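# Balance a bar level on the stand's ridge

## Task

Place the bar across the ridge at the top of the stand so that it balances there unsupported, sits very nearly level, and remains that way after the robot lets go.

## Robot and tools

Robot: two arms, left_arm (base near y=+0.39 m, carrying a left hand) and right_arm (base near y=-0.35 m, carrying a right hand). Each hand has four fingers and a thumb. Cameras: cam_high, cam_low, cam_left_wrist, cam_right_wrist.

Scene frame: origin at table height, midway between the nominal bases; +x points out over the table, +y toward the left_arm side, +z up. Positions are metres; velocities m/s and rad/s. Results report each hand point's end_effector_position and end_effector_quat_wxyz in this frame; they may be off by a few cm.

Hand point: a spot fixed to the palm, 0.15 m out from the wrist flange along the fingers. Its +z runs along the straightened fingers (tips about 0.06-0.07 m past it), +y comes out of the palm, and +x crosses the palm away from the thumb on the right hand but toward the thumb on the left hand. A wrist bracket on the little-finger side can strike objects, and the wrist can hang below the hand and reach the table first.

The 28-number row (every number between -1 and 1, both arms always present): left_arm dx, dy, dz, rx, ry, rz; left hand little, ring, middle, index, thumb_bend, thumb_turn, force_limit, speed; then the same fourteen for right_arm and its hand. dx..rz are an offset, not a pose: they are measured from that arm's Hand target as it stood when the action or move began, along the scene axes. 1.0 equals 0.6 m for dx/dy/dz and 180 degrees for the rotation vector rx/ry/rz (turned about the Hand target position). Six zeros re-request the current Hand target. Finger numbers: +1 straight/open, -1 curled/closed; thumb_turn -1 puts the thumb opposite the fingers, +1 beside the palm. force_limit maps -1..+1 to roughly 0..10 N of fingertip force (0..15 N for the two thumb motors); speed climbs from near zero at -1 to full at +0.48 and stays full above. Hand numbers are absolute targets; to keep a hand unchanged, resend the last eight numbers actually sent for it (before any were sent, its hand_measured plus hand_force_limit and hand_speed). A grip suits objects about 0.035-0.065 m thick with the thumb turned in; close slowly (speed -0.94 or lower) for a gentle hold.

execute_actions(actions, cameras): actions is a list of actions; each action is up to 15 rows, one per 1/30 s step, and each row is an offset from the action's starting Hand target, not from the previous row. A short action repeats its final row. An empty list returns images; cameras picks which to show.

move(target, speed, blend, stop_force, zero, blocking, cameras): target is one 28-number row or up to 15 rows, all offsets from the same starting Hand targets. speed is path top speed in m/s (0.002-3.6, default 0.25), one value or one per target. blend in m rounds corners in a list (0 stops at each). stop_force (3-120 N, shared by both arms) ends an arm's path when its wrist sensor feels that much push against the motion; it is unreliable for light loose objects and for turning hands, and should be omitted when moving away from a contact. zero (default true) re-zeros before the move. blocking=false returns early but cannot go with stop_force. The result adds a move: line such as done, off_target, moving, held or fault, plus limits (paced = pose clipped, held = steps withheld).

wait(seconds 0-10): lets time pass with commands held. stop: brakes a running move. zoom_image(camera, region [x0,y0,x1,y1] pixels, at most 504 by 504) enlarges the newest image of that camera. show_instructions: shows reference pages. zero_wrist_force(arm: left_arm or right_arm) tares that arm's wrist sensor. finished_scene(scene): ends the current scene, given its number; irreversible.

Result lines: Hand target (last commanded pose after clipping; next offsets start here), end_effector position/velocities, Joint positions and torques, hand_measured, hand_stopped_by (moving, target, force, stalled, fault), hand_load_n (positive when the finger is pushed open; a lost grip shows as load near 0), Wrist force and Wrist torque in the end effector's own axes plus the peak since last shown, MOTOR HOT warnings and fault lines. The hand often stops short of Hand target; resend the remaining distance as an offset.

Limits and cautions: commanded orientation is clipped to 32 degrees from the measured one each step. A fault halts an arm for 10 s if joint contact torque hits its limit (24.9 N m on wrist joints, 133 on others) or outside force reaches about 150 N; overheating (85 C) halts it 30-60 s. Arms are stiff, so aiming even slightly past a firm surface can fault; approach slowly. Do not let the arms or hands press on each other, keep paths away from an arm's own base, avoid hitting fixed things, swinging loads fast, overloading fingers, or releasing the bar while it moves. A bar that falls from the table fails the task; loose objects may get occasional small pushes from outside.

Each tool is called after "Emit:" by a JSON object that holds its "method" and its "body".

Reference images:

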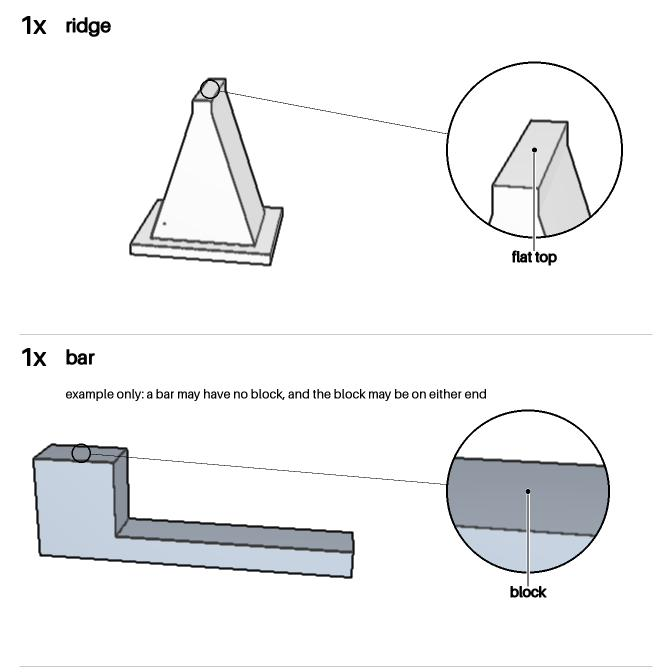

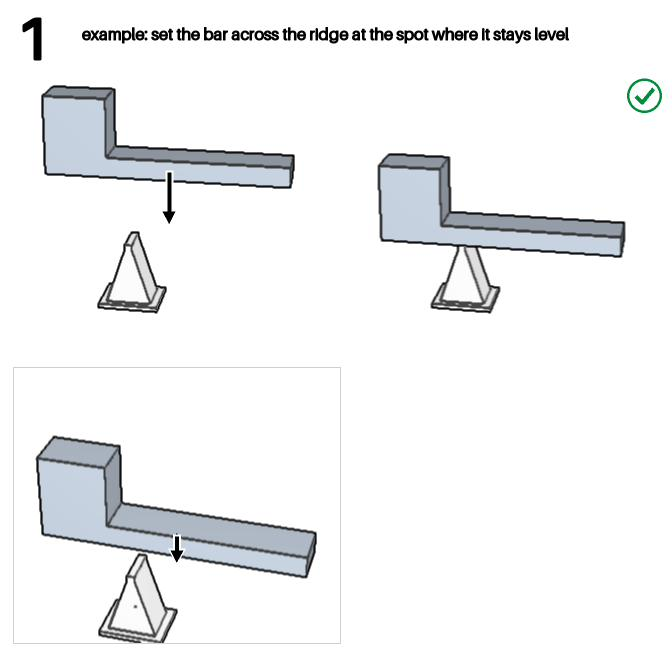

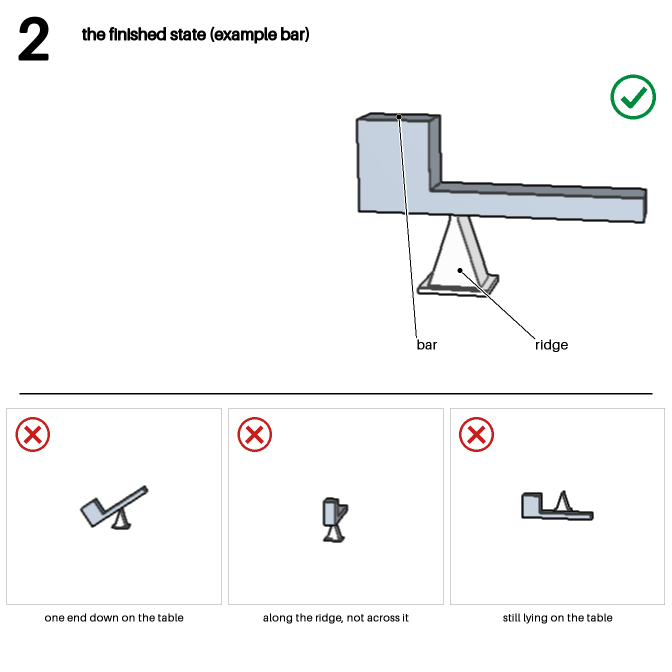

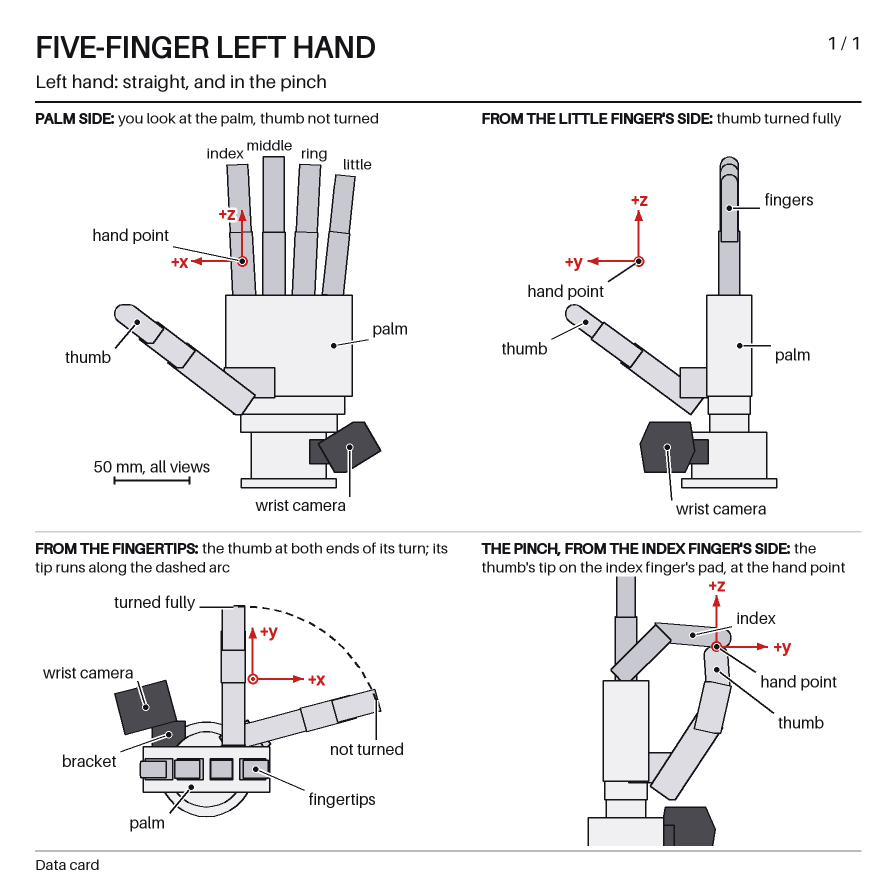

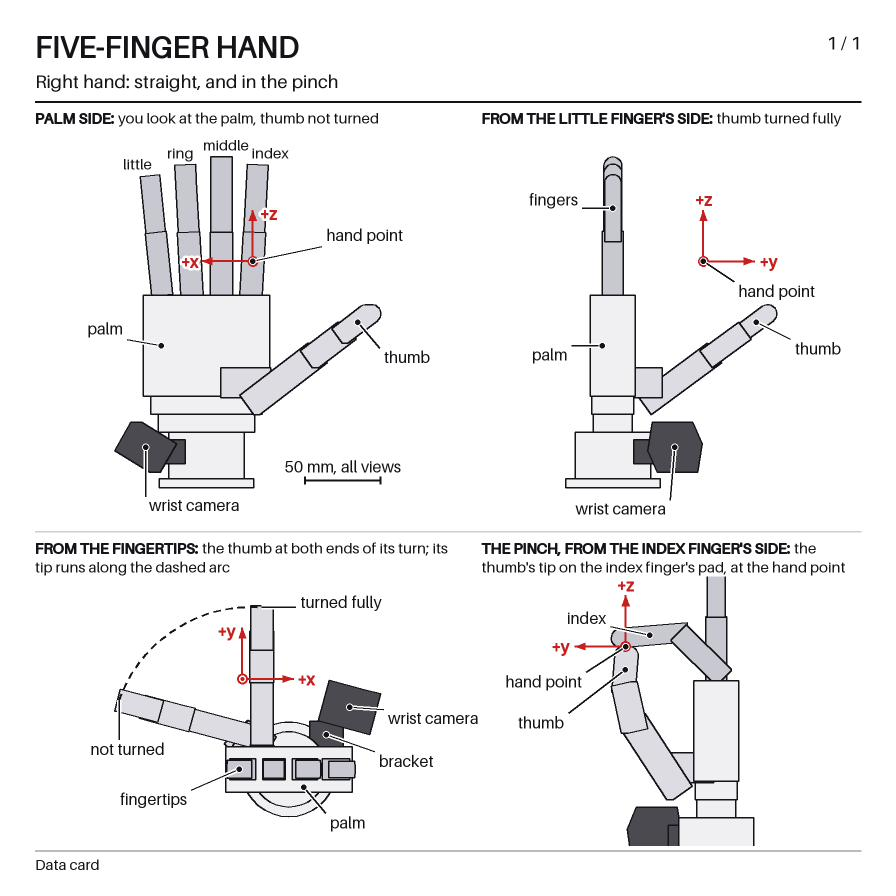

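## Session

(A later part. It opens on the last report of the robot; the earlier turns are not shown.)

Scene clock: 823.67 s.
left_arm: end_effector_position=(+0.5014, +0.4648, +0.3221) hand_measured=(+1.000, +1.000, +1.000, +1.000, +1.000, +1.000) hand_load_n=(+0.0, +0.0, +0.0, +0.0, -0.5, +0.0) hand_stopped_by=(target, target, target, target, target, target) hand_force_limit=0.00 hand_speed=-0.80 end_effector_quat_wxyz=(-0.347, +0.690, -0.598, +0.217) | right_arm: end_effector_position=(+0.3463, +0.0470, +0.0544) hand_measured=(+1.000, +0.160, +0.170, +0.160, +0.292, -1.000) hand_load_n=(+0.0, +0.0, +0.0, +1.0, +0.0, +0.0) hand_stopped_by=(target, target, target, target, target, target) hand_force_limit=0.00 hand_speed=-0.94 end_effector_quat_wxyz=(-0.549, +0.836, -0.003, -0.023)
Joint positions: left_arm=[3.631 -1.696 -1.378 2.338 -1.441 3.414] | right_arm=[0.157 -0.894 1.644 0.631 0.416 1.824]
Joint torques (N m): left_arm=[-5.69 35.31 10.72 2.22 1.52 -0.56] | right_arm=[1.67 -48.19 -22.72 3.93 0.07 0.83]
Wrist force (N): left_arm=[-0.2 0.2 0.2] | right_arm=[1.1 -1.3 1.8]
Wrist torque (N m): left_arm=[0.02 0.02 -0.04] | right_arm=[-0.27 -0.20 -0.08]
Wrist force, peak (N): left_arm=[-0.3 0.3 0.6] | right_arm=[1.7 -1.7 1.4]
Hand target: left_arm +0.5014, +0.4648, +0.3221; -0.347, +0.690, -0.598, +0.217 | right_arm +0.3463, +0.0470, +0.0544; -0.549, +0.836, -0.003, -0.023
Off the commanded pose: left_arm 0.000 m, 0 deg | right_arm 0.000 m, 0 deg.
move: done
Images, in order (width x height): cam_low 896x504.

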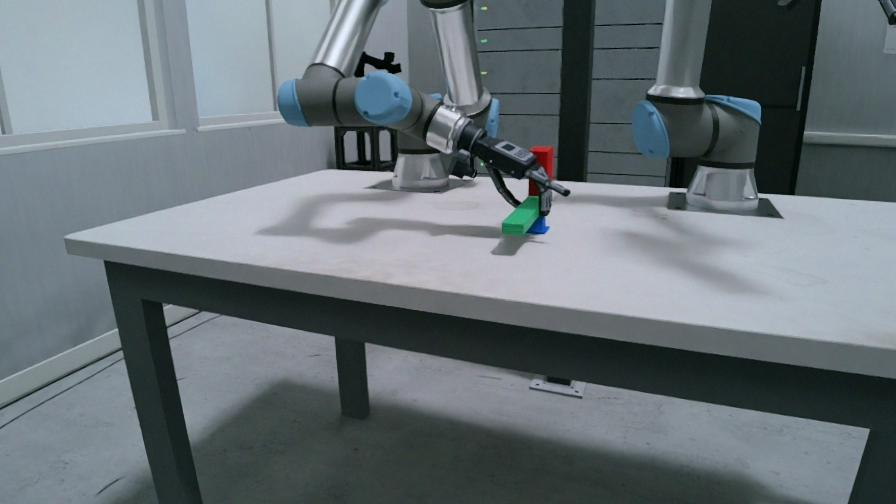

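Emit:
{"method": "move", "body": {"target": [0,0,0,0,0,0,1,1,1,1,1,1,0,-0.8, 0,0,0,0,0,0,1,0.16,0.17,0.16,0.3,-1,0,-0.94], "speed": 0.01, "cameras": ["cam_low"]}}

Emit:
{"method": "zoom_image", "body": {"camera": "cam_low", "region": [490, 190, 560, 245]}}

Emit:
{"method": "move", "body": {"target": [0,0,0,0,0,0,1,1,1,1,1,1,0,-0.8, 0,0.001,0,0,0,0,1,0.16,0.17,0.16,0.3,-1,0,-0.94], "speed": 0.01, "cameras": ["cam_low"]}}

Emit:
{"method": "zoom_image", "body": {"camera": "cam_low", "region": [490, 190, 560, 245]}}

Scene clock: 836.70 s.
left_arm: end_effector_position=(+0.5014, +0.4648, +0.3221) hand_measured=(+1.000, +1.000, +1.000, +1.000, +1.000, +1.000) hand_load_n=(+0.0, +0.0, -0.5, +0.0, +0.0, -0.5) hand_stopped_by=(target, target, target, target, target, target) hand_force_limit=0.00 hand_speed=-0.80 end_effector_quat_wxyz=(-0.347, +0.690, -0.598, +0.217) | right_arm: end_effector_position=(+0.3463, +0.0470, +0.0544) hand_measured=(+1.000, +0.160, +0.170, +0.160, +0.300, -1.000) hand_load_n=(+0.0, +0.0, +0.0, +0.0, +0.5, +0.0) hand_stopped_by=(target, target, target, target, target, target) hand_force_limit=0.00 hand_speed=-0.94 end_effector_quat_wxyz=(-0.549, +0.836, -0.003, -0.023)
Joint positions: left_arm=[3.631 -1.696 -1.378 2.338 -1.441 3.414] | right_arm=[0.157 -0.894 1.644 0.631 0.416 1.824]
Joint torques (N m): left_arm=[-4.46 35.89 10.64 2.06 1.61 -0.44] | right_arm=[1.68 -47.62 -22.43 3.88 0.12 0.37]
Wrist force (N): left_arm=[-0.2 0.1 0.3] | right_arm=[1.3 -0.2 1.1]
Wrist torque (N m): left_arm=[-0.01 0.03 -0.03] | right_arm=[-0.24 -0.25 -0.06]
Wrist force, peak (N): left_arm=[0.0 0.6 0.6] | right_arm=[1.2 -1.2 1.9]
Hand target: left_arm +0.5014, +0.4648, +0.3221; -0.347, +0.690, -0.598, +0.217 | right_arm +0.3463, +0.0470, +0.0544; -0.549, +0.836, -0.003, -0.023
Off the commanded pose: left_arm 0.000 m, 0 deg | right_arm 0.000 m, 0 deg.
move: done
Images, in order (width x height): cam_low 896x504.

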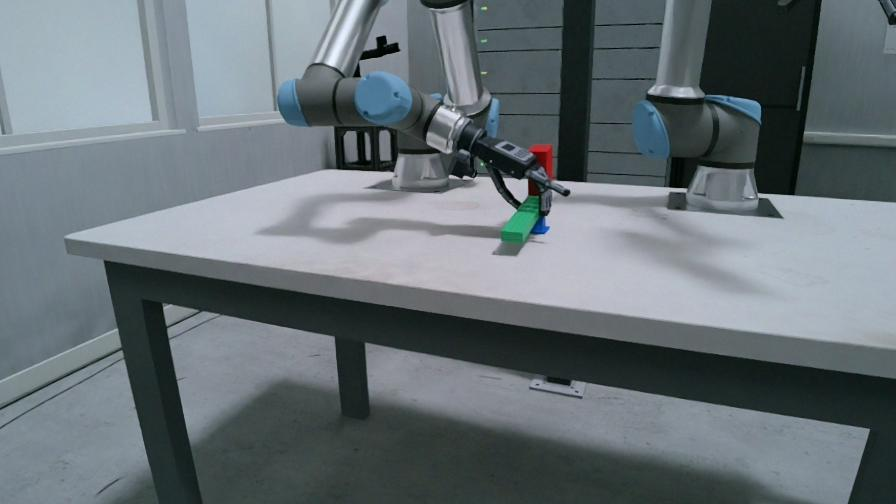

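Scaled by 7.200 from the camera's 896x504 image, which has a finer 1280x720 frame.

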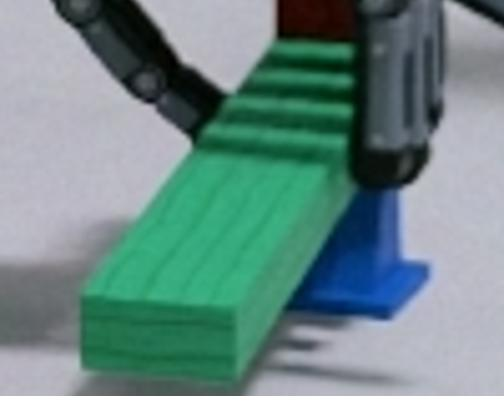

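Scene clock: 837.40 s.
left_arm: end_effector_position=(+0.5014, +0.4648, +0.3221) hand_measured=(+1.000, +1.000, +1.000, +1.000, +1.000, +1.000) hand_load_n=(+0.0, +0.0, +0.0, +0.0, +0.0, +0.0) hand_stopped_by=(target, target, target, target, target, target) hand_force_limit=0.00 hand_speed=-0.80 end_effector_quat_wxyz=(-0.347, +0.690, -0.598, +0.217) | right_arm: end_effector_position=(+0.3463, +0.0476, +0.0544) hand_measured=(+1.000, +0.160, +0.170, +0.160, +0.300, -1.000) hand_load_n=(+0.0, +0.0, +0.0, +0.0, +0.5, -0.5) hand_stopped_by=(target, target, target, target, target, target) hand_force_limit=0.00 hand_speed=-0.94 end_effector_quat_wxyz=(-0.549, +0.836, -0.003, -0.023)
Joint positions: left_arm=[3.631 -1.696 -1.378 2.338 -1.441 3.414] | right_arm=[0.158 -0.894 1.644 0.629 0.416 1.827]
Joint torques (N m): left_arm=[-4.92 35.26 10.49 1.79 1.86 -0.6] | right_arm=[8.09 -48.17 -22.15 0.63 0.7 1.24]
Wrist force (N): left_arm=[-0.3 0.1 0.7] | right_arm=[1.4 -0.2 0.5]
Wrist torque (N m): left_arm=[-0.02 0.05 -0.04] | right_arm=[-0.24 -0.22 -0.07]
Wrist force, peak (N): left_arm=[-0.3 0.1 0.7] | right_arm=[1.7 -0.3 0.4]
Hand target: left_arm +0.5014, +0.4648, +0.3221; -0.347, +0.690, -0.598, +0.217 | right_arm +0.3463, +0.0476, +0.0544; -0.549, +0.836, -0.003, -0.023
Off the commanded pose: left_arm 0.000 m, 0 deg | right_arm 0.000 m, 0 deg.
move: done
Images, in order (width x height): cam_low 896x504.

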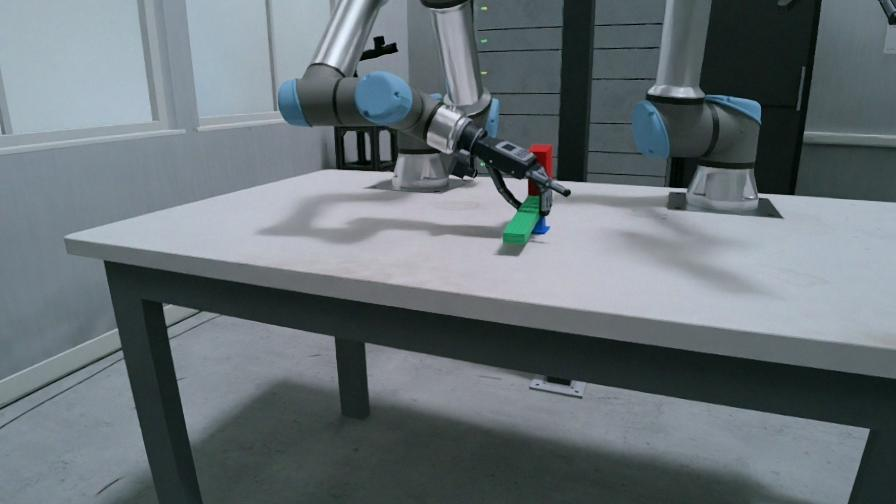

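Scaled by 7.200 from the camera's 896x504 image, which has a finer 1280x720 frame.

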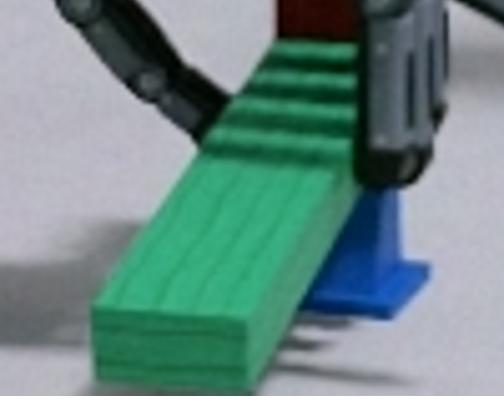

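Emit:
{"method": "move", "body": {"target": [0,0,0,0,0,0,1,1,1,1,1,1,0,-0.8, 0,0,0,0,0,0,1,0.16,0.17,0.16,0.1,-1,0,-0.94], "speed": 0.01, "cameras": ["cam_low","cam_high","cam_right_wrist"]}}

Emit:
{"method": "zoom_image", "body": {"camera": "cam_low", "region": [490, 180, 560, 260]}}

Emit:
{"method": "zoom_image", "body": {"camera": "cam_high", "region": [440, 150, 510, 290]}}

Scene clock: 880.57 s.
left_arm: end_effector_position=(+0.5014, +0.4648, +0.3221) hand_measured=(+1.000, +1.000, +1.000, +1.000, +1.000, +1.000) hand_load_n=(+0.0, +0.0, +0.0, +0.0, +0.0, -0.5) hand_stopped_by=(target, target, target, target, target, target) hand_force_limit=0.00 hand_speed=-0.80 end_effector_quat_wxyz=(-0.347, +0.690, -0.598, +0.217) | right_arm: end_effector_position=(+0.3463, +0.0476, +0.0544) hand_measured=(+1.000, +0.160, +0.170, +0.160, +0.264, -1.000) hand_load_n=(+0.0, +2.5, +0.0, +4.0, +7.5, +1.0) hand_stopped_by=(target, target, target, target, force, target) hand_force_limit=0.00 hand_speed=-0.94 end_effector_quat_wxyz=(-0.549, +0.836, -0.003, -0.023)
Joint positions: left_arm=[3.631 -1.696 -1.378 2.338 -1.441 3.414] | right_arm=[0.158 -0.894 1.644 0.629 0.416 1.827]
Joint torques (N m): left_arm=[-4.77 36.06 10.04 1.81 1.39 -0.63] | right_arm=[-5.12 -47.16 -4.36 3.72 -0.8 -1.92]
Wrist force (N): left_arm=[-0.2 0.1 0.4] | right_arm=[1.2 1.8 1.8]
Wrist torque (N m): left_arm=[-0.01 0.03 -0.03] | right_arm=[-0.18 -0.23 -0.07]
Wrist force, peak (N): left_arm=[-0.1 0.5 0.5] | right_arm=[1.2 1.8 1.8]
Hand target: left_arm +0.5014, +0.4648, +0.3221; -0.347, +0.690, -0.598, +0.217 | right_arm +0.3463, +0.0476, +0.0544; -0.549, +0.836, -0.003, -0.023
Off the commanded pose: left_arm 0.000 m, 0 deg | right_arm 0.000 m, 0 deg.
move: done
Images, in order (width x height): cam_high 896x504, cam_low 896x504, cam_right_wrist 672x504.

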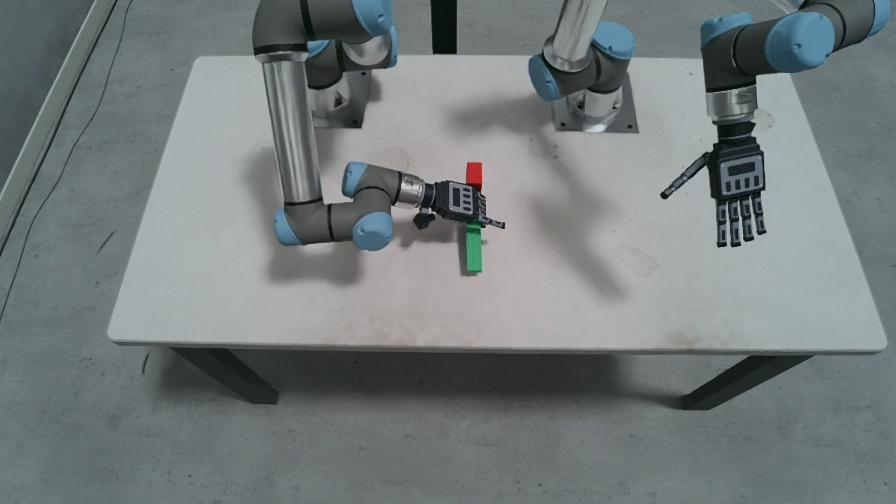

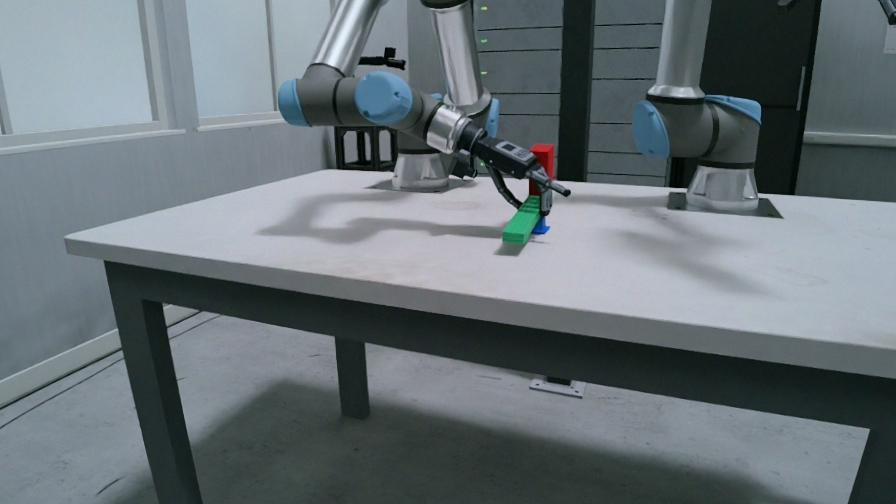

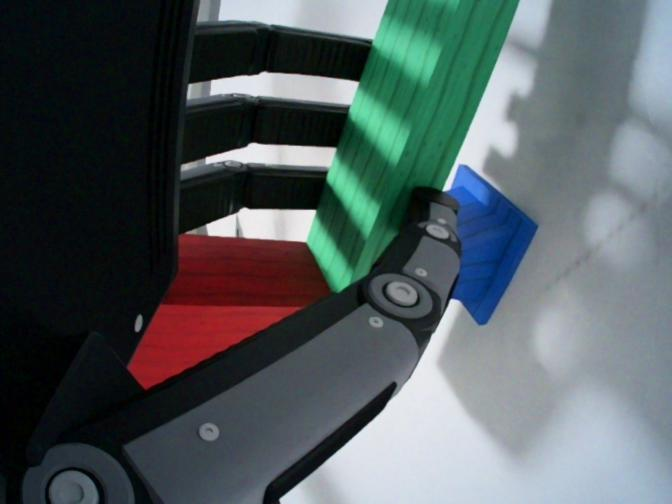

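Scaled by 6.300 from the camera's 896x504 image, which has a finer 1280x720 frame.

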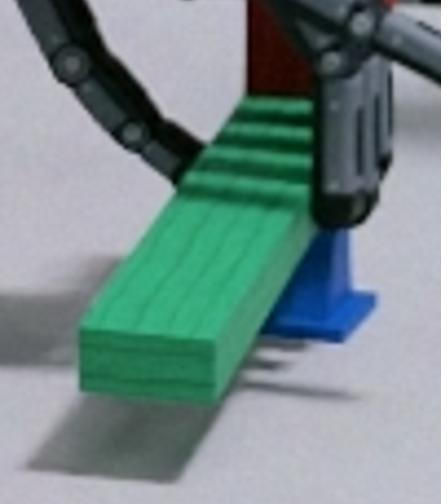

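Scaled by 3.600 from the camera's 896x504 image, which has a finer 1280x720 frame.

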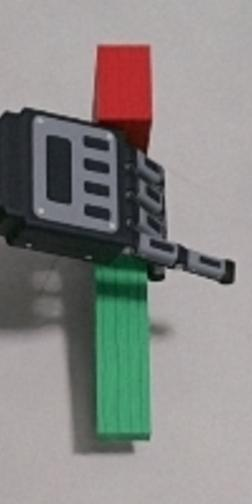

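Emit:
{"method": "move", "body": {"target": [[0,0,0,0,0,0,1,1,1,1,1,1,0,-0.8, 0,0,0.025,0,0,0,1,0.16,0.17,0.16,0.1,-1,0,-0.94],[0,0,0,0,0,0,1,1,1,1,1,1,0,-0.8, -0.0167,0,0.02,0,-0.0267,0,1,0.16,0.17,0.16,0.1,-1,0,-0.94]], "speed": 0.04, "cameras": ["cam_low","cam_high"]}}

Emit:
{"method": "zoom_image", "body": {"camera": "cam_low", "region": [490, 180, 560, 235]}}

Emit:
{"method": "zoom_image", "body": {"camera": "cam_high", "region": [440, 150, 510, 280]}}

Emit:
{"method": "wait", "body": {"seconds": 0.2}}

Emit:
{"method": "wait", "body": {"seconds": 0.2}}

Emit:
{"method": "wait", "body": {"seconds": 0.2}}

Emit:
{"method": "wait", "body": {"seconds": 0.2}}

Scene clock: 905.90 s.
left_arm: end_effector_position=(+0.5014, +0.4648, +0.3221) hand_measured=(+1.000, +1.000, +1.000, +1.000, +1.000, +1.000) hand_load_n=(+0.0, +0.0, +0.0, +0.0, +0.0, -0.5) hand_stopped_by=(target, target, target, target, target, target) hand_force_limit=0.00 hand_speed=-0.80 end_effector_quat_wxyz=(-0.347, +0.690, -0.598, +0.217) | right_arm: end_effector_position=(+0.3362, +0.0476, +0.0664) hand_measured=(+1.000, +0.160, +0.170, +0.160, +0.264, -1.000) hand_load_n=(+0.0, +3.0, +0.0, +4.0, +7.5, +1.0) hand_stopped_by=(target, target, target, target, force, target) hand_force_limit=0.00 hand_speed=-0.94 end_effector_quat_wxyz=(-0.548, +0.836, +0.020, +0.012) end_effector_velocity=(+0.000, +0.000, +0.000) end_effector_angular_velocity=(+0.000, +0.005, +0.000)
Joint positions: left_arm=[3.631 -1.696 -1.378 2.338 -1.441 3.414] | right_arm=[0.165 -0.974 1.712 0.549 0.428 1.836]
Joint velocities: left_arm=[within noise] | right_arm=[0 0.003 -0.003 0.005 0 0]
Joint torques (N m): left_arm=[-4.88 35.28 10.59 2.09 1.79 -0.52] | right_arm=[3.27 -25.45 -23.36 3.95 -1.4 1.58]
Wrist force (N): left_arm=[-0.3 0.2 0.4] | right_arm=[1.1 1.7 1.8]
Wrist torque (N m): left_arm=[0.01 0.05 -0.05] | right_arm=[-0.22 -0.23 -0.06]
Wrist force, peak (N): left_arm=[-0.4 0.5 0.4] | right_arm=[1.2 2.2 2.0]
Hand target: left_arm +0.5014, +0.4648, +0.3221; -0.347, +0.690, -0.598, +0.217 | right_arm +0.3363, +0.0476, +0.0664; -0.548, +0.836, +0.020, +0.012
Off the commanded pose: left_arm 0.000 m, 0 deg | right_arm 0.000 m, 0 deg.
move: done
Images, in order (width x height): cam_high 896x504, cam_low 896x504.

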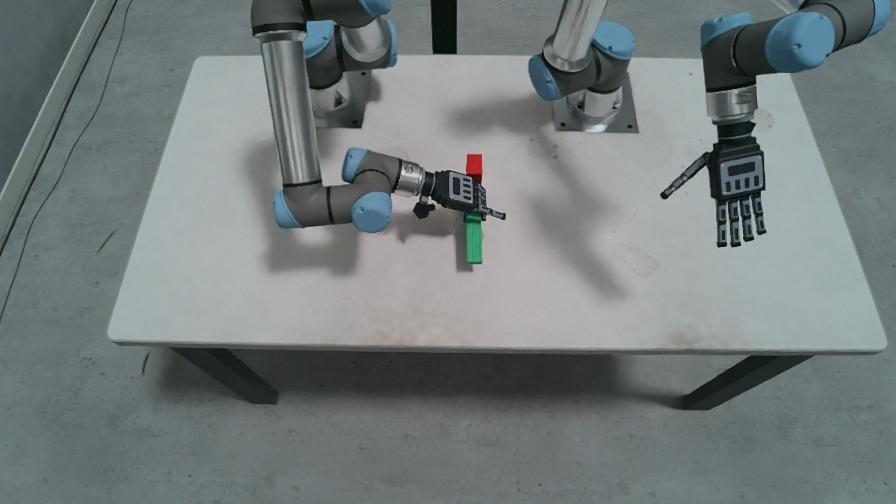

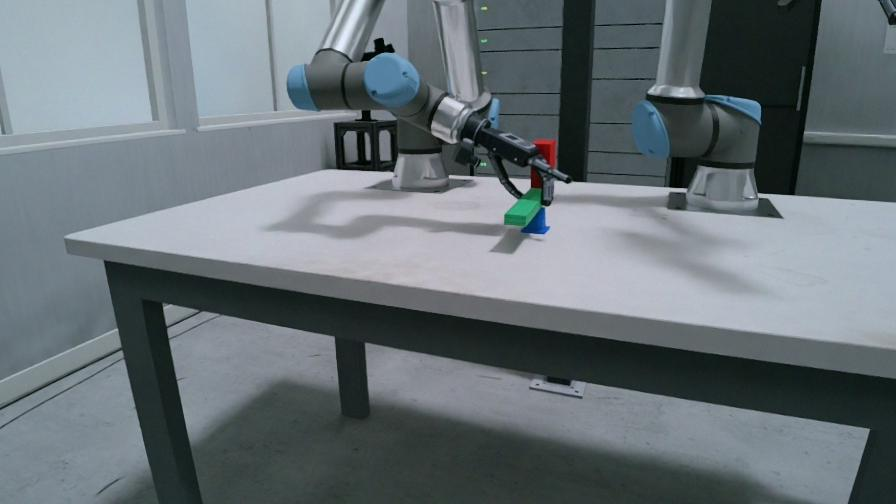

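Scaled by 7.200 from the camera's 896x504 image, which has a finer 1280x720 frame.

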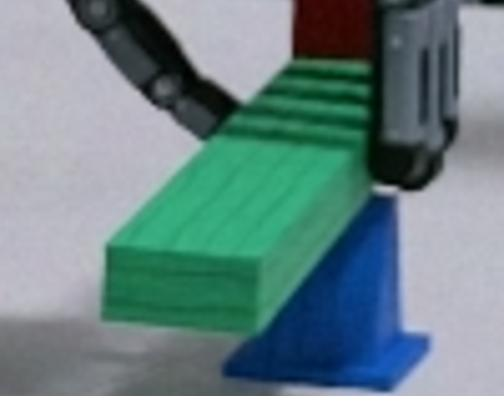

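Scaled by 3.877 from the camera's 896x504 image, which has a finer 1280x720 frame.

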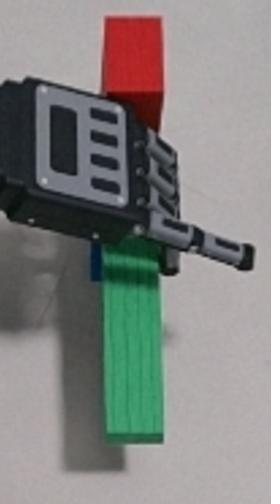

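Scene clock: 906.10 s.
left_arm: end_effector_position=(+0.5014, +0.4648, +0.3221) hand_measured=(+1.000, +1.000, +1.000, +1.000, +1.000, +1.000) hand_load_n=(+0.0, +0.0, +0.0, +0.0, +0.0, +0.0) hand_stopped_by=(target, target, target, target, target, target) hand_force_limit=0.00 hand_speed=-0.80 end_effector_quat_wxyz=(-0.347, +0.690, -0.598, +0.217) | right_arm: end_effector_position=(+0.3363, +0.0476, +0.0664) hand_measured=(+1.000, +0.160, +0.170, +0.160, +0.264, -1.000) hand_load_n=(+0.0, +3.0, -0.5, +4.5, +7.5, +1.0) hand_stopped_by=(target, target, target, target, force, target) hand_force_limit=0.00 hand_speed=-0.94 end_effector_quat_wxyz=(-0.548, +0.836, +0.020, +0.012)
Joint positions: left_arm=[3.631 -1.696 -1.378 2.338 -1.441 3.414] | right_arm=[0.165 -0.974 1.712 0.549 0.428 1.836]
Joint torques (N m): left_arm=[-3.93 35.84 10.25 1.93 1.7 -0.74] | right_arm=[-0.8 -27.08 -24.05 3.37 -3.11 0.52]
Wrist force (N): left_arm=[-0.1 0.3 0.5] | right_arm=[1.0 1.8 1.7]
Wrist torque (N m): left_arm=[0.01 0.02 -0.03] | right_arm=[-0.21 -0.21 -0.06]
Wrist force, peak (N): left_arm=[-0.3 0.4 0.4] | right_arm=[1.2 1.9 1.9]
Hand target: left_arm +0.5014, +0.4648, +0.3221; -0.347, +0.690, -0.598, +0.217 | right_arm +0.3363, +0.0476, +0.0664; -0.548, +0.836, +0.020, +0.012
Off the commanded pose: left_arm 0.000 m, 0 deg | right_arm 0.000 m, 0 deg.
wait: 0.20 s; at rest by 0.17 s

Scene clock: 906.30 s.
left_arm: end_effector_position=(+0.5014, +0.4648, +0.3221) hand_measured=(+1.000, +1.000, +1.000, +1.000, +1.000, +1.000) hand_load_n=(+0.0, +0.0, +0.0, +0.0, +0.0, +0.0) hand_stopped_by=(target, target, target, target, target, target) hand_force_limit=0.00 hand_speed=-0.80 end_effector_quat_wxyz=(-0.347, +0.690, -0.598, +0.217) | right_arm: end_effector_position=(+0.3363, +0.0476, +0.0664) hand_measured=(+1.000, +0.160, +0.170, +0.160, +0.264, -1.000) hand_load_n=(+0.0, +3.0, +0.0, +4.0, +7.5, +1.5) hand_stopped_by=(target, target, target, target, force, target) hand_force_limit=0.00 hand_speed=-0.94 end_effector_quat_wxyz=(-0.548, +0.836, +0.020, +0.012)
Joint positions: left_arm=[3.631 -1.696 -1.378 2.338 -1.441 3.414] | right_arm=[0.165 -0.974 1.711 0.549 0.428 1.836]
Joint torques (N m): left_arm=[-3.43 35.92 10.52 1.79 1.6 -0.69] | right_arm=[-4.74 -26.79 -23.94 3.1 -3.65 -0.18]
Wrist force (N): left_arm=[-0.2 0.4 0.4] | right_arm=[0.9 1.9 2.0]
Wrist torque (N m): left_arm=[0.03 0.03 -0.04] | right_arm=[-0.20 -0.22 -0.06]
Wrist force, peak (N): left_arm=[-0.2 0.4 0.4] | right_arm=[0.9 1.9 2.0]
Hand target: left_arm +0.5014, +0.4648, +0.3221; -0.347, +0.690, -0.598, +0.217 | right_arm +0.3363, +0.0476, +0.0664; -0.548, +0.836, +0.020, +0.012
Off the commanded pose: left_arm 0.000 m, 0 deg | right_arm 0.000 m, 0 deg.
wait: 0.20 s; at rest by 0.17 s

Scene clock: 906.50 s.
left_arm: end_effector_position=(+0.5014, +0.4648, +0.3221) hand_measured=(+1.000, +1.000, +1.000, +1.000, +1.000, +1.000) hand_load_n=(+0.0, +0.0, +0.0, +0.0, +0.0, +0.0) hand_stopped_by=(target, target, target, target, target, target) hand_force_limit=0.00 hand_speed=-0.80 end_effector_quat_wxyz=(-0.347, +0.690, -0.598, +0.217) | right_arm: end_effector_position=(+0.3363, +0.0476, +0.0664) hand_measured=(+1.000, +0.160, +0.170, +0.160, +0.264, -1.000) hand_load_n=(+0.0, +3.0, +0.0, +4.5, +7.5, +1.0) hand_stopped_by=(target, target, target, target, force, target) hand_force_limit=0.00 hand_speed=-0.94 end_effector_quat_wxyz=(-0.548, +0.836, +0.020, +0.012)
Joint positions: left_arm=[3.631 -1.696 -1.378 2.338 -1.441 3.414] | right_arm=[0.165 -0.974 1.711 0.549 0.428 1.836]
Joint torques (N m): left_arm=[-4.26 36.93 10.15 1.68 1.63 -0.67] | right_arm=[-6.61 -26.95 -23.97 2.77 -3.84 -0.93]
Wrist force (N): left_arm=[-0.1 0.3 0.3] | right_arm=[1.0 1.8 1.8]
Wrist torque (N m): left_arm=[0.02 0.01 -0.04] | right_arm=[-0.20 -0.21 -0.06]
Wrist force, peak (N): left_arm=[-0.3 0.4 0.3] | right_arm=[1.1 1.5 2.1]
Hand target: left_arm +0.5014, +0.4648, +0.3221; -0.347, +0.690, -0.598, +0.217 | right_arm +0.3363, +0.0476, +0.0664; -0.548, +0.836, +0.020, +0.012
Off the commanded pose: left_arm 0.000 m, 0 deg | right_arm 0.000 m, 0 deg.
wait: 0.20 s; at rest by 0.17 s

Scene clock: 906.70 s.
left_arm: end_effector_position=(+0.5014, +0.4648, +0.3221) hand_measured=(+1.000, +1.000, +1.000, +1.000, +1.000, +1.000) hand_load_n=(+0.0, +0.0, -0.5, +0.0, +0.0, -0.5) hand_stopped_by=(target, target, target, target, target, target) hand_force_limit=0.00 hand_speed=-0.80 end_effector_quat_wxyz=(-0.347, +0.690, -0.598, +0.217) | right_arm: end_effector_position=(+0.3363, +0.0476, +0.0664) hand_measured=(+1.000, +0.160, +0.170, +0.160, +0.264, -1.000) hand_load_n=(+0.0, +2.5, +0.0, +4.0, +7.5, +1.0) hand_stopped_by=(target, target, target, target, force, target) hand_force_limit=0.00 hand_speed=-0.94 end_effector_quat_wxyz=(-0.548, +0.836, +0.020, +0.012)
Joint positions: left_arm=[3.631 -1.696 -1.378 2.338 -1.441 3.414] | right_arm=[0.165 -0.974 1.711 0.549 0.428 1.836]
Joint torques (N m): left_arm=[-3.83 34.37 11.29 1.9 1.51 -0.56] | right_arm=[-6.16 -26.54 -24.56 2.51 -3.89 -1.62]
Wrist force (N): left_arm=[-0.1 0.3 0.5] | right_arm=[1.2 1.6 1.8]
Wrist torque (N m): left_arm=[0.02 0.02 -0.03] | right_arm=[-0.23 -0.26 -0.05]
Wrist force, peak (N): left_arm=[-0.1 0.3 0.5] | right_arm=[1.1 1.7 1.9]
Hand target: left_arm +0.5014, +0.4648, +0.3221; -0.347, +0.690, -0.598, +0.217 | right_arm +0.3363, +0.0476, +0.0664; -0.548, +0.836, +0.020, +0.012
Off the commanded pose: left_arm 0.000 m, 0 deg | right_arm 0.000 m, 0 deg.
wait: 0.20 s; at rest by 0.17 s

Emit:
{"method": "move", "body": {"target": [[0,0,0,0,0,0,1,1,1,1,1,1,0,-0.8, -0.0013,0,-0.01,0,0,0,1,0.16,0.17,0.16,0.1,-1,0,-0.94],[0,0,0,0,0,0,1,1,1,1,1,1,0,-0.8, -0.0013,0,-0.0267,0,0,0,1,0.16,0.17,0.16,0.1,-1,0,-0.94]], "speed": 0.01, "stop_force": 3, "cameras": ["cam_low"]}}

Emit:
{"method": "zoom_image", "body": {"camera": "cam_low", "region": [490, 180, 560, 235]}}

Scene clock: 928.10 s.
left_arm: end_effector_position=(+0.5014, +0.4648, +0.3221) hand_measured=(+1.000, +1.000, +1.000, +1.000, +1.000, +1.000) hand_load_n=(+0.0, +0.0, +0.0, +0.0, +0.0, +0.0) hand_stopped_by=(target, target, target, target, target, target) hand_force_limit=0.00 hand_speed=-0.80 end_effector_quat_wxyz=(-0.347, +0.690, -0.598, +0.217) | right_arm: end_effector_position=(+0.3355, +0.0476, +0.0552) hand_measured=(+1.000, +0.160, +0.170, +0.160, +0.264, -1.000) hand_load_n=(+0.0, +3.0, +0.0, +4.0, +7.0, +1.0) hand_stopped_by=(target, target, target, target, force, target) hand_force_limit=0.00 hand_speed=-0.94 end_effector_quat_wxyz=(-0.548, +0.836, +0.020, +0.012)
Joint positions: left_arm=[3.631 -1.696 -1.378 2.338 -1.441 3.414] | right_arm=[0.165 -0.958 1.719 0.524 0.428 1.837]
Joint torques (N m): left_arm=[-4.31 35.4 11.61 1.82 1.7 -0.54] | right_arm=[9.57 -47.06 -23.81 4.07 0.11 1.64]
Wrist force (N): left_arm=[-0.2 0.3 0.2] | right_arm=[1.0 1.7 1.8]
Wrist torque (N m): left_arm=[0.04 0.03 -0.04] | right_arm=[-0.24 -0.21 -0.07]
Wrist force, peak (N): left_arm=[-0.4 0.3 0.5] | right_arm=[1.7 -3.4 -1.7]
Hand target: left_arm +0.5014, +0.4648, +0.3221; -0.347, +0.690, -0.598, +0.217 | right_arm +0.3355, +0.0476, +0.0552; -0.548, +0.836, +0.020, +0.012 (not the last commanded pose)
Off the commanded pose: left_arm 0.000 m, 0 deg | right_arm 0.005 m, 0 deg.
move: contact (right_arm); path passed 1 of 2 targets
Images, in order (width x height): cam_low 896x504.

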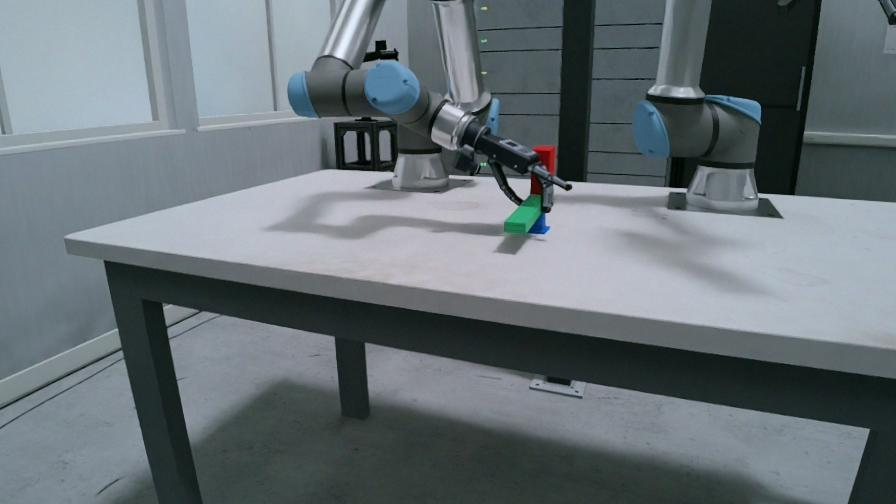

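Scaled by 7.200 from the camera's 896x504 image, which has a finer 1280x720 frame.

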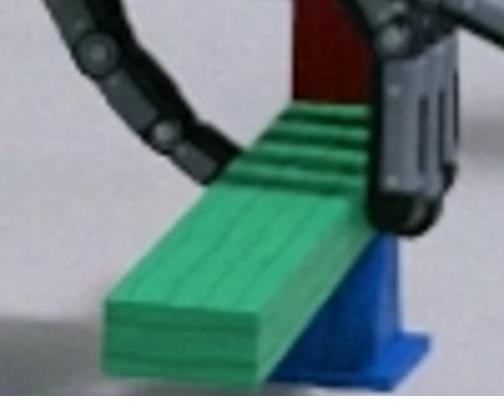

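Emit:
{"method": "move", "body": {"target": [[0,0,0,0,0,0,1,1,1,1,1,1,0,-0.8, 0,0,-0.0008,0,0,0,1,0.16,0.17,0.16,0.1,-1,0,-0.94],[0,0,0,0,0,0,1,1,1,1,1,1,0,-0.8, 0,0,-0.0008,0,0,0,1,0.16,0.17,0.16,0.28,-1,0,-0.94]], "speed": 0.008}}

Emit:
{"method": "move", "body": {"target": [0,0,0,0,0,0,1,1,1,1,1,1,0,-0.8, 0,0,0.0003,0,0,0,1,0.16,0.17,0.16,0.29,-1,0,-0.94], "speed": 0.01, "cameras": ["cam_low"]}}

Emit:
{"method": "zoom_image", "body": {"camera": "cam_low", "region": [490, 180, 560, 235]}}

Scene clock: 940.33 s.
left_arm: end_effector_position=(+0.5014, +0.4648, +0.3221) hand_measured=(+1.000, +1.000, +1.000, +1.000, +1.000, +1.000) hand_load_n=(+0.0, +0.0, +0.0, +0.0, +0.0, +0.0) hand_stopped_by=(target, target, target, target, target, target) hand_force_limit=0.00 hand_speed=-0.80 end_effector_quat_wxyz=(-0.347, +0.690, -0.598, +0.217) | right_arm: end_effector_position=(+0.3355, +0.0476, +0.0547) hand_measured=(+1.000, +0.160, +0.170, +0.160, +0.280, -1.000) hand_load_n=(+0.0, +1.5, +0.0, +2.5, +1.5, +0.5) hand_stopped_by=(target, target, target, target, target, target) hand_force_limit=0.00 hand_speed=-0.94 end_effector_quat_wxyz=(-0.548, +0.836, +0.020, +0.012)
Joint positions: left_arm=[3.631 -1.696 -1.378 2.338 -1.441 3.414] | right_arm=[0.165 -0.957 1.72 0.523 0.428 1.837]
Joint torques (N m): left_arm=[-4.62 36.38 11.7 2.2 1.58 -0.59] | right_arm=[8.72 -24.63 -1.33 0.04 0.18 1.57]
Wrist force (N): left_arm=[-0.1 0.1 0.2] | right_arm=[1.3 -4.6 0.0]
Wrist torque (N m): left_arm=[0.02 0.01 -0.03] | right_arm=[-0.28 -0.19 -0.12]
Wrist force, peak (N): left_arm=[-0.2 0.3 0.8] | right_arm=[1.7 -5.2 -0.3]
Hand target: left_arm +0.5014, +0.4648, +0.3221; -0.347, +0.690, -0.598, +0.217 | right_arm +0.3355, +0.0476, +0.0547; -0.548, +0.836, +0.020, +0.012
Off the commanded pose: left_arm 0.000 m, 0 deg | right_arm 0.000 m, 0 deg.
move: done

Scene clock: 941.03 s.
left_arm: end_effector_position=(+0.5014, +0.4648, +0.3221) hand_measured=(+1.000, +1.000, +1.000, +1.000, +1.000, +1.000) hand_load_n=(+0.0, +0.0, +0.0, +0.0, +0.0, -0.5) hand_stopped_by=(target, target, target, target, target, target) hand_force_limit=0.00 hand_speed=-0.80 end_effector_quat_wxyz=(-0.347, +0.690, -0.598, +0.217) | right_arm: end_effector_position=(+0.3355, +0.0476, +0.0548) hand_measured=(+1.000, +0.160, +0.170, +0.160, +0.290, -1.000) hand_load_n=(+0.0, +0.5, +0.0, +1.0, +0.0, +0.0) hand_stopped_by=(target, target, target, target, target, target) hand_force_limit=0.00 hand_speed=-0.94 end_effector_quat_wxyz=(-0.548, +0.836, +0.020, +0.012)
Joint positions: left_arm=[3.631 -1.696 -1.378 2.338 -1.441 3.414] | right_arm=[0.165 -0.957 1.72 0.523 0.428 1.837]
Joint torques (N m): left_arm=[-4.61 36.02 11.15 1.79 1.73 -0.59] | right_arm=[7.74 -46.38 -14.46 3.85 0.2 1.57]
Wrist force (N): left_arm=[-0.2 0.2 0.4] | right_arm=[1.0 -1.2 1.5]
Wrist torque (N m): left_arm=[0.01 0.02 -0.04] | right_arm=[-0.27 -0.19 -0.09]
Wrist force, peak (N): left_arm=[-0.5 0.2 0.5] | right_arm=[1.4 -5.4 0.5]
Hand target: left_arm +0.5014, +0.4648, +0.3221; -0.347, +0.690, -0.598, +0.217 | right_arm +0.3355, +0.0476, +0.0549; -0.548, +0.836, +0.020, +0.012
Off the commanded pose: left_arm 0.000 m, 0 deg | right_arm 0.000 m, 0 deg.
move: done
Images, in order (width x height): cam_low 896x504.

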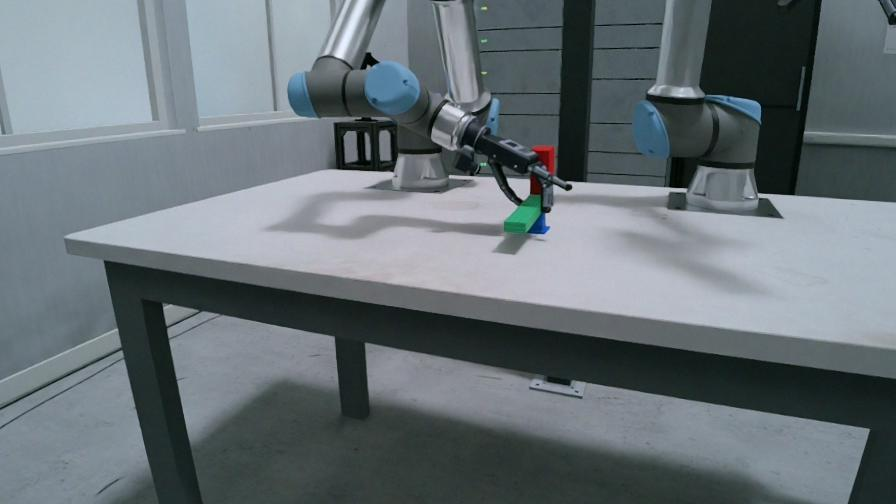

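Scaled by 7.200 from the camera's 896x504 image, which has a finer 1280x720 frame.

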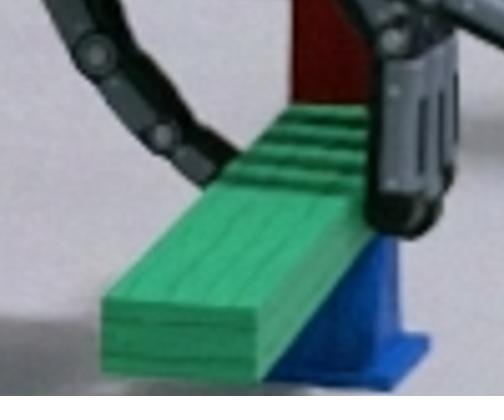

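Emit:
{"method": "move", "body": {"target": [0,0,0,0,0,0,1,1,1,1,1,1,0,-0.8, 0,0,0,0,0,0,1,0.16,0.17,0.16,0.295,-1,0,-0.94], "speed": 0.01, "cameras": ["cam_low"]}}

Emit:
{"method": "zoom_image", "body": {"camera": "cam_low", "region": [490, 180, 560, 235]}}

Emit:
{"method": "move", "body": {"target": [0,0,0,0,0,0,1,1,1,1,1,1,0,-0.8, 0,0,0,0,0,0,1,0.16,0.17,0.16,0.3,-1,0,-0.94], "speed": 0.01, "cameras": ["cam_low"]}}

Emit:
{"method": "zoom_image", "body": {"camera": "cam_low", "region": [490, 180, 560, 235]}}

Scene clock: 950.73 s.
left_arm: end_effector_position=(+0.5014, +0.4648, +0.3221) hand_measured=(+1.000, +1.000, +1.000, +1.000, +1.000, +1.000) hand_load_n=(+0.0, +0.0, +0.0, -0.5, +0.0, +0.0) hand_stopped_by=(target, target, target, target, target, target) hand_force_limit=0.00 hand_speed=-0.80 end_effector_quat_wxyz=(-0.347, +0.690, -0.598, +0.217) | right_arm: end_effector_position=(+0.3355, +0.0476, +0.0549) hand_measured=(+1.000, +0.160, +0.170, +0.160, +0.296, -1.000) hand_load_n=(+0.0, +0.0, +0.0, +0.0, +0.0, +0.0) hand_stopped_by=(target, target, target, target, target, target) hand_force_limit=0.00 hand_speed=-0.94 end_effector_quat_wxyz=(-0.548, +0.836, +0.020, +0.012)
Joint positions: left_arm=[3.631 -1.696 -1.378 2.338 -1.441 3.414] | right_arm=[0.165 -0.957 1.72 0.524 0.428 1.837]
Joint torques (N m): left_arm=[-4.92 35.6 11.46 1.76 1.56 -0.73] | right_arm=[7.3 -46.26 -23.06 3.74 0.18 1.62]
Wrist force (N): left_arm=[-0.4 0.1 0.6] | right_arm=[0.6 -0.7 1.1]
Wrist torque (N m): left_arm=[-0.02 0.06 -0.04] | right_arm=[-0.29 -0.19 -0.09]
Wrist force, peak (N): left_arm=[-0.6 0.2 0.5] | right_arm=[0.9 -0.7 2.1]
Hand target: left_arm +0.5014, +0.4648, +0.3221; -0.347, +0.690, -0.598, +0.217 | right_arm +0.3355, +0.0476, +0.0549; -0.548, +0.836, +0.020, +0.012
Off the commanded pose: left_arm 0.000 m, 0 deg | right_arm 0.000 m, 0 deg.
move: done
Images, in order (width x height): cam_low 896x504.

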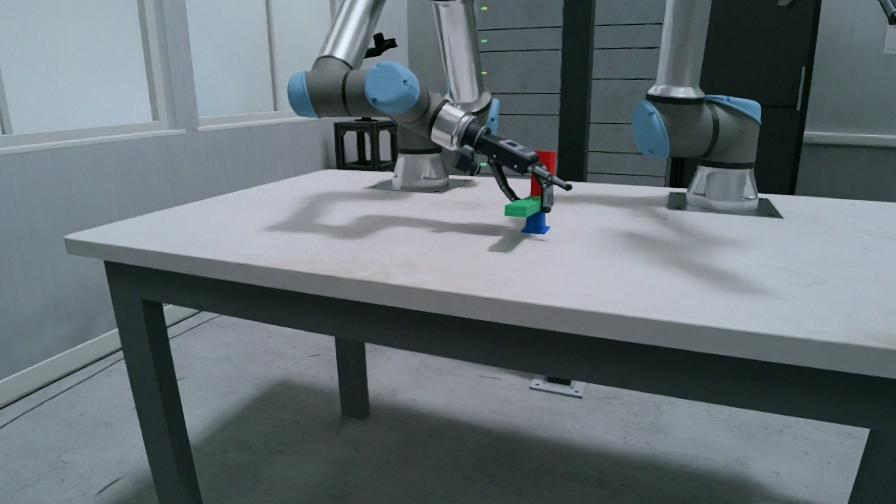

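Scaled by 7.200 from the camera's 896x504 image, which has a finer 1280x720 frame.

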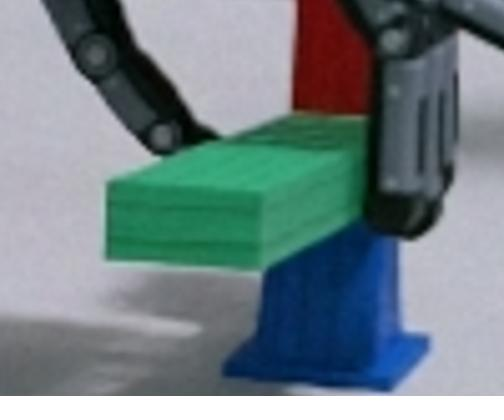

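Scene clock: 951.23 s.
left_arm: end_effector_position=(+0.5014, +0.4648, +0.3221) hand_measured=(+1.000, +1.000, +1.000, +1.000, +1.000, +1.000) hand_load_n=(+0.0, +0.0, +0.0, +0.0, +0.0, +0.0) hand_stopped_by=(target, target, target, target, target, target) hand_force_limit=0.00 hand_speed=-0.80 end_effector_quat_wxyz=(-0.347, +0.690, -0.598, +0.217) | right_arm: end_effector_position=(+0.3355, +0.0476, +0.0549) hand_measured=(+1.000, +0.160, +0.170, +0.160, +0.300, -1.000) hand_load_n=(-0.5, +0.0, +0.0, +0.0, +0.5, +0.0) hand_stopped_by=(target, target, target, target, target, target) hand_force_limit=0.00 hand_speed=-0.94 end_effector_quat_wxyz=(-0.548, +0.836, +0.020, +0.012)
Joint positions: left_arm=[3.631 -1.696 -1.378 2.338 -1.441 3.414] | right_arm=[0.165 -0.957 1.72 0.524 0.428 1.837]
Joint torques (N m): left_arm=[-3.68 35.93 12.02 1.63 1.5 -0.72] | right_arm=[7.93 -44.61 -22.58 3.4 0.13 1.59]
Wrist force (N): left_arm=[-0.3 0.2 0.3] | right_arm=[-0.2 -1.0 0.9]
Wrist torque (N m): left_arm=[0.01 0.03 -0.04] | right_arm=[-0.26 -0.16 -0.19]
Wrist force, peak (N): left_arm=[-0.3 0.3 0.4] | right_arm=[0.2 -1.3 1.7]
Hand target: left_arm +0.5014, +0.4648, +0.3221; -0.347, +0.690, -0.598, +0.217 | right_arm +0.3355, +0.0476, +0.0549; -0.548, +0.836, +0.020, +0.012
Off the commanded pose: left_arm 0.000 m, 0 deg | right_arm 0.000 m, 0 deg.
move: done
Images, in order (width x height): cam_low 896x504.

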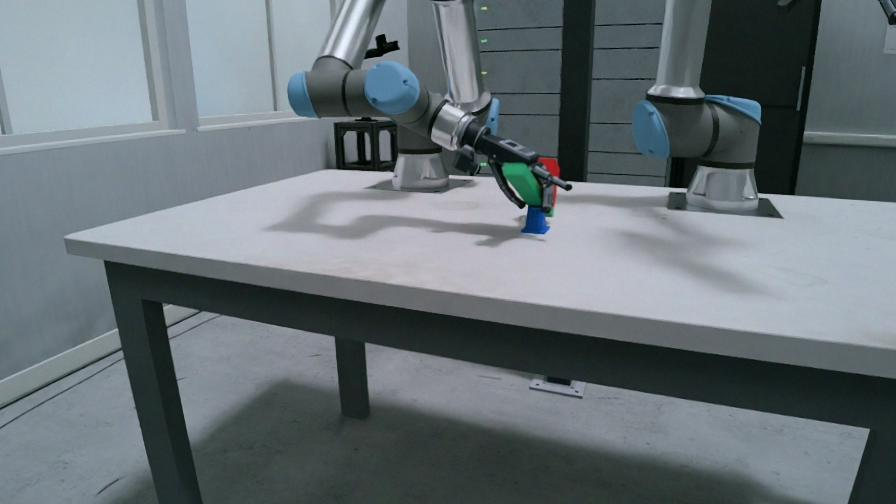

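Scaled by 7.200 from the camera's 896x504 image, which has a finer 1280x720 frame.

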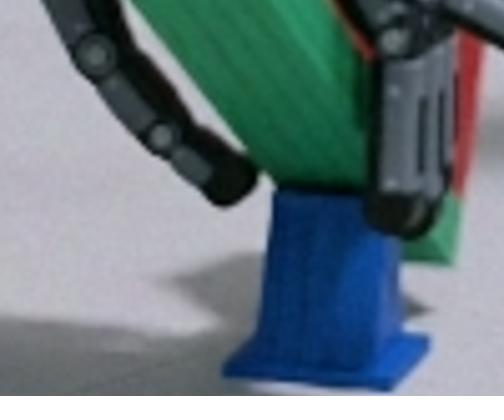

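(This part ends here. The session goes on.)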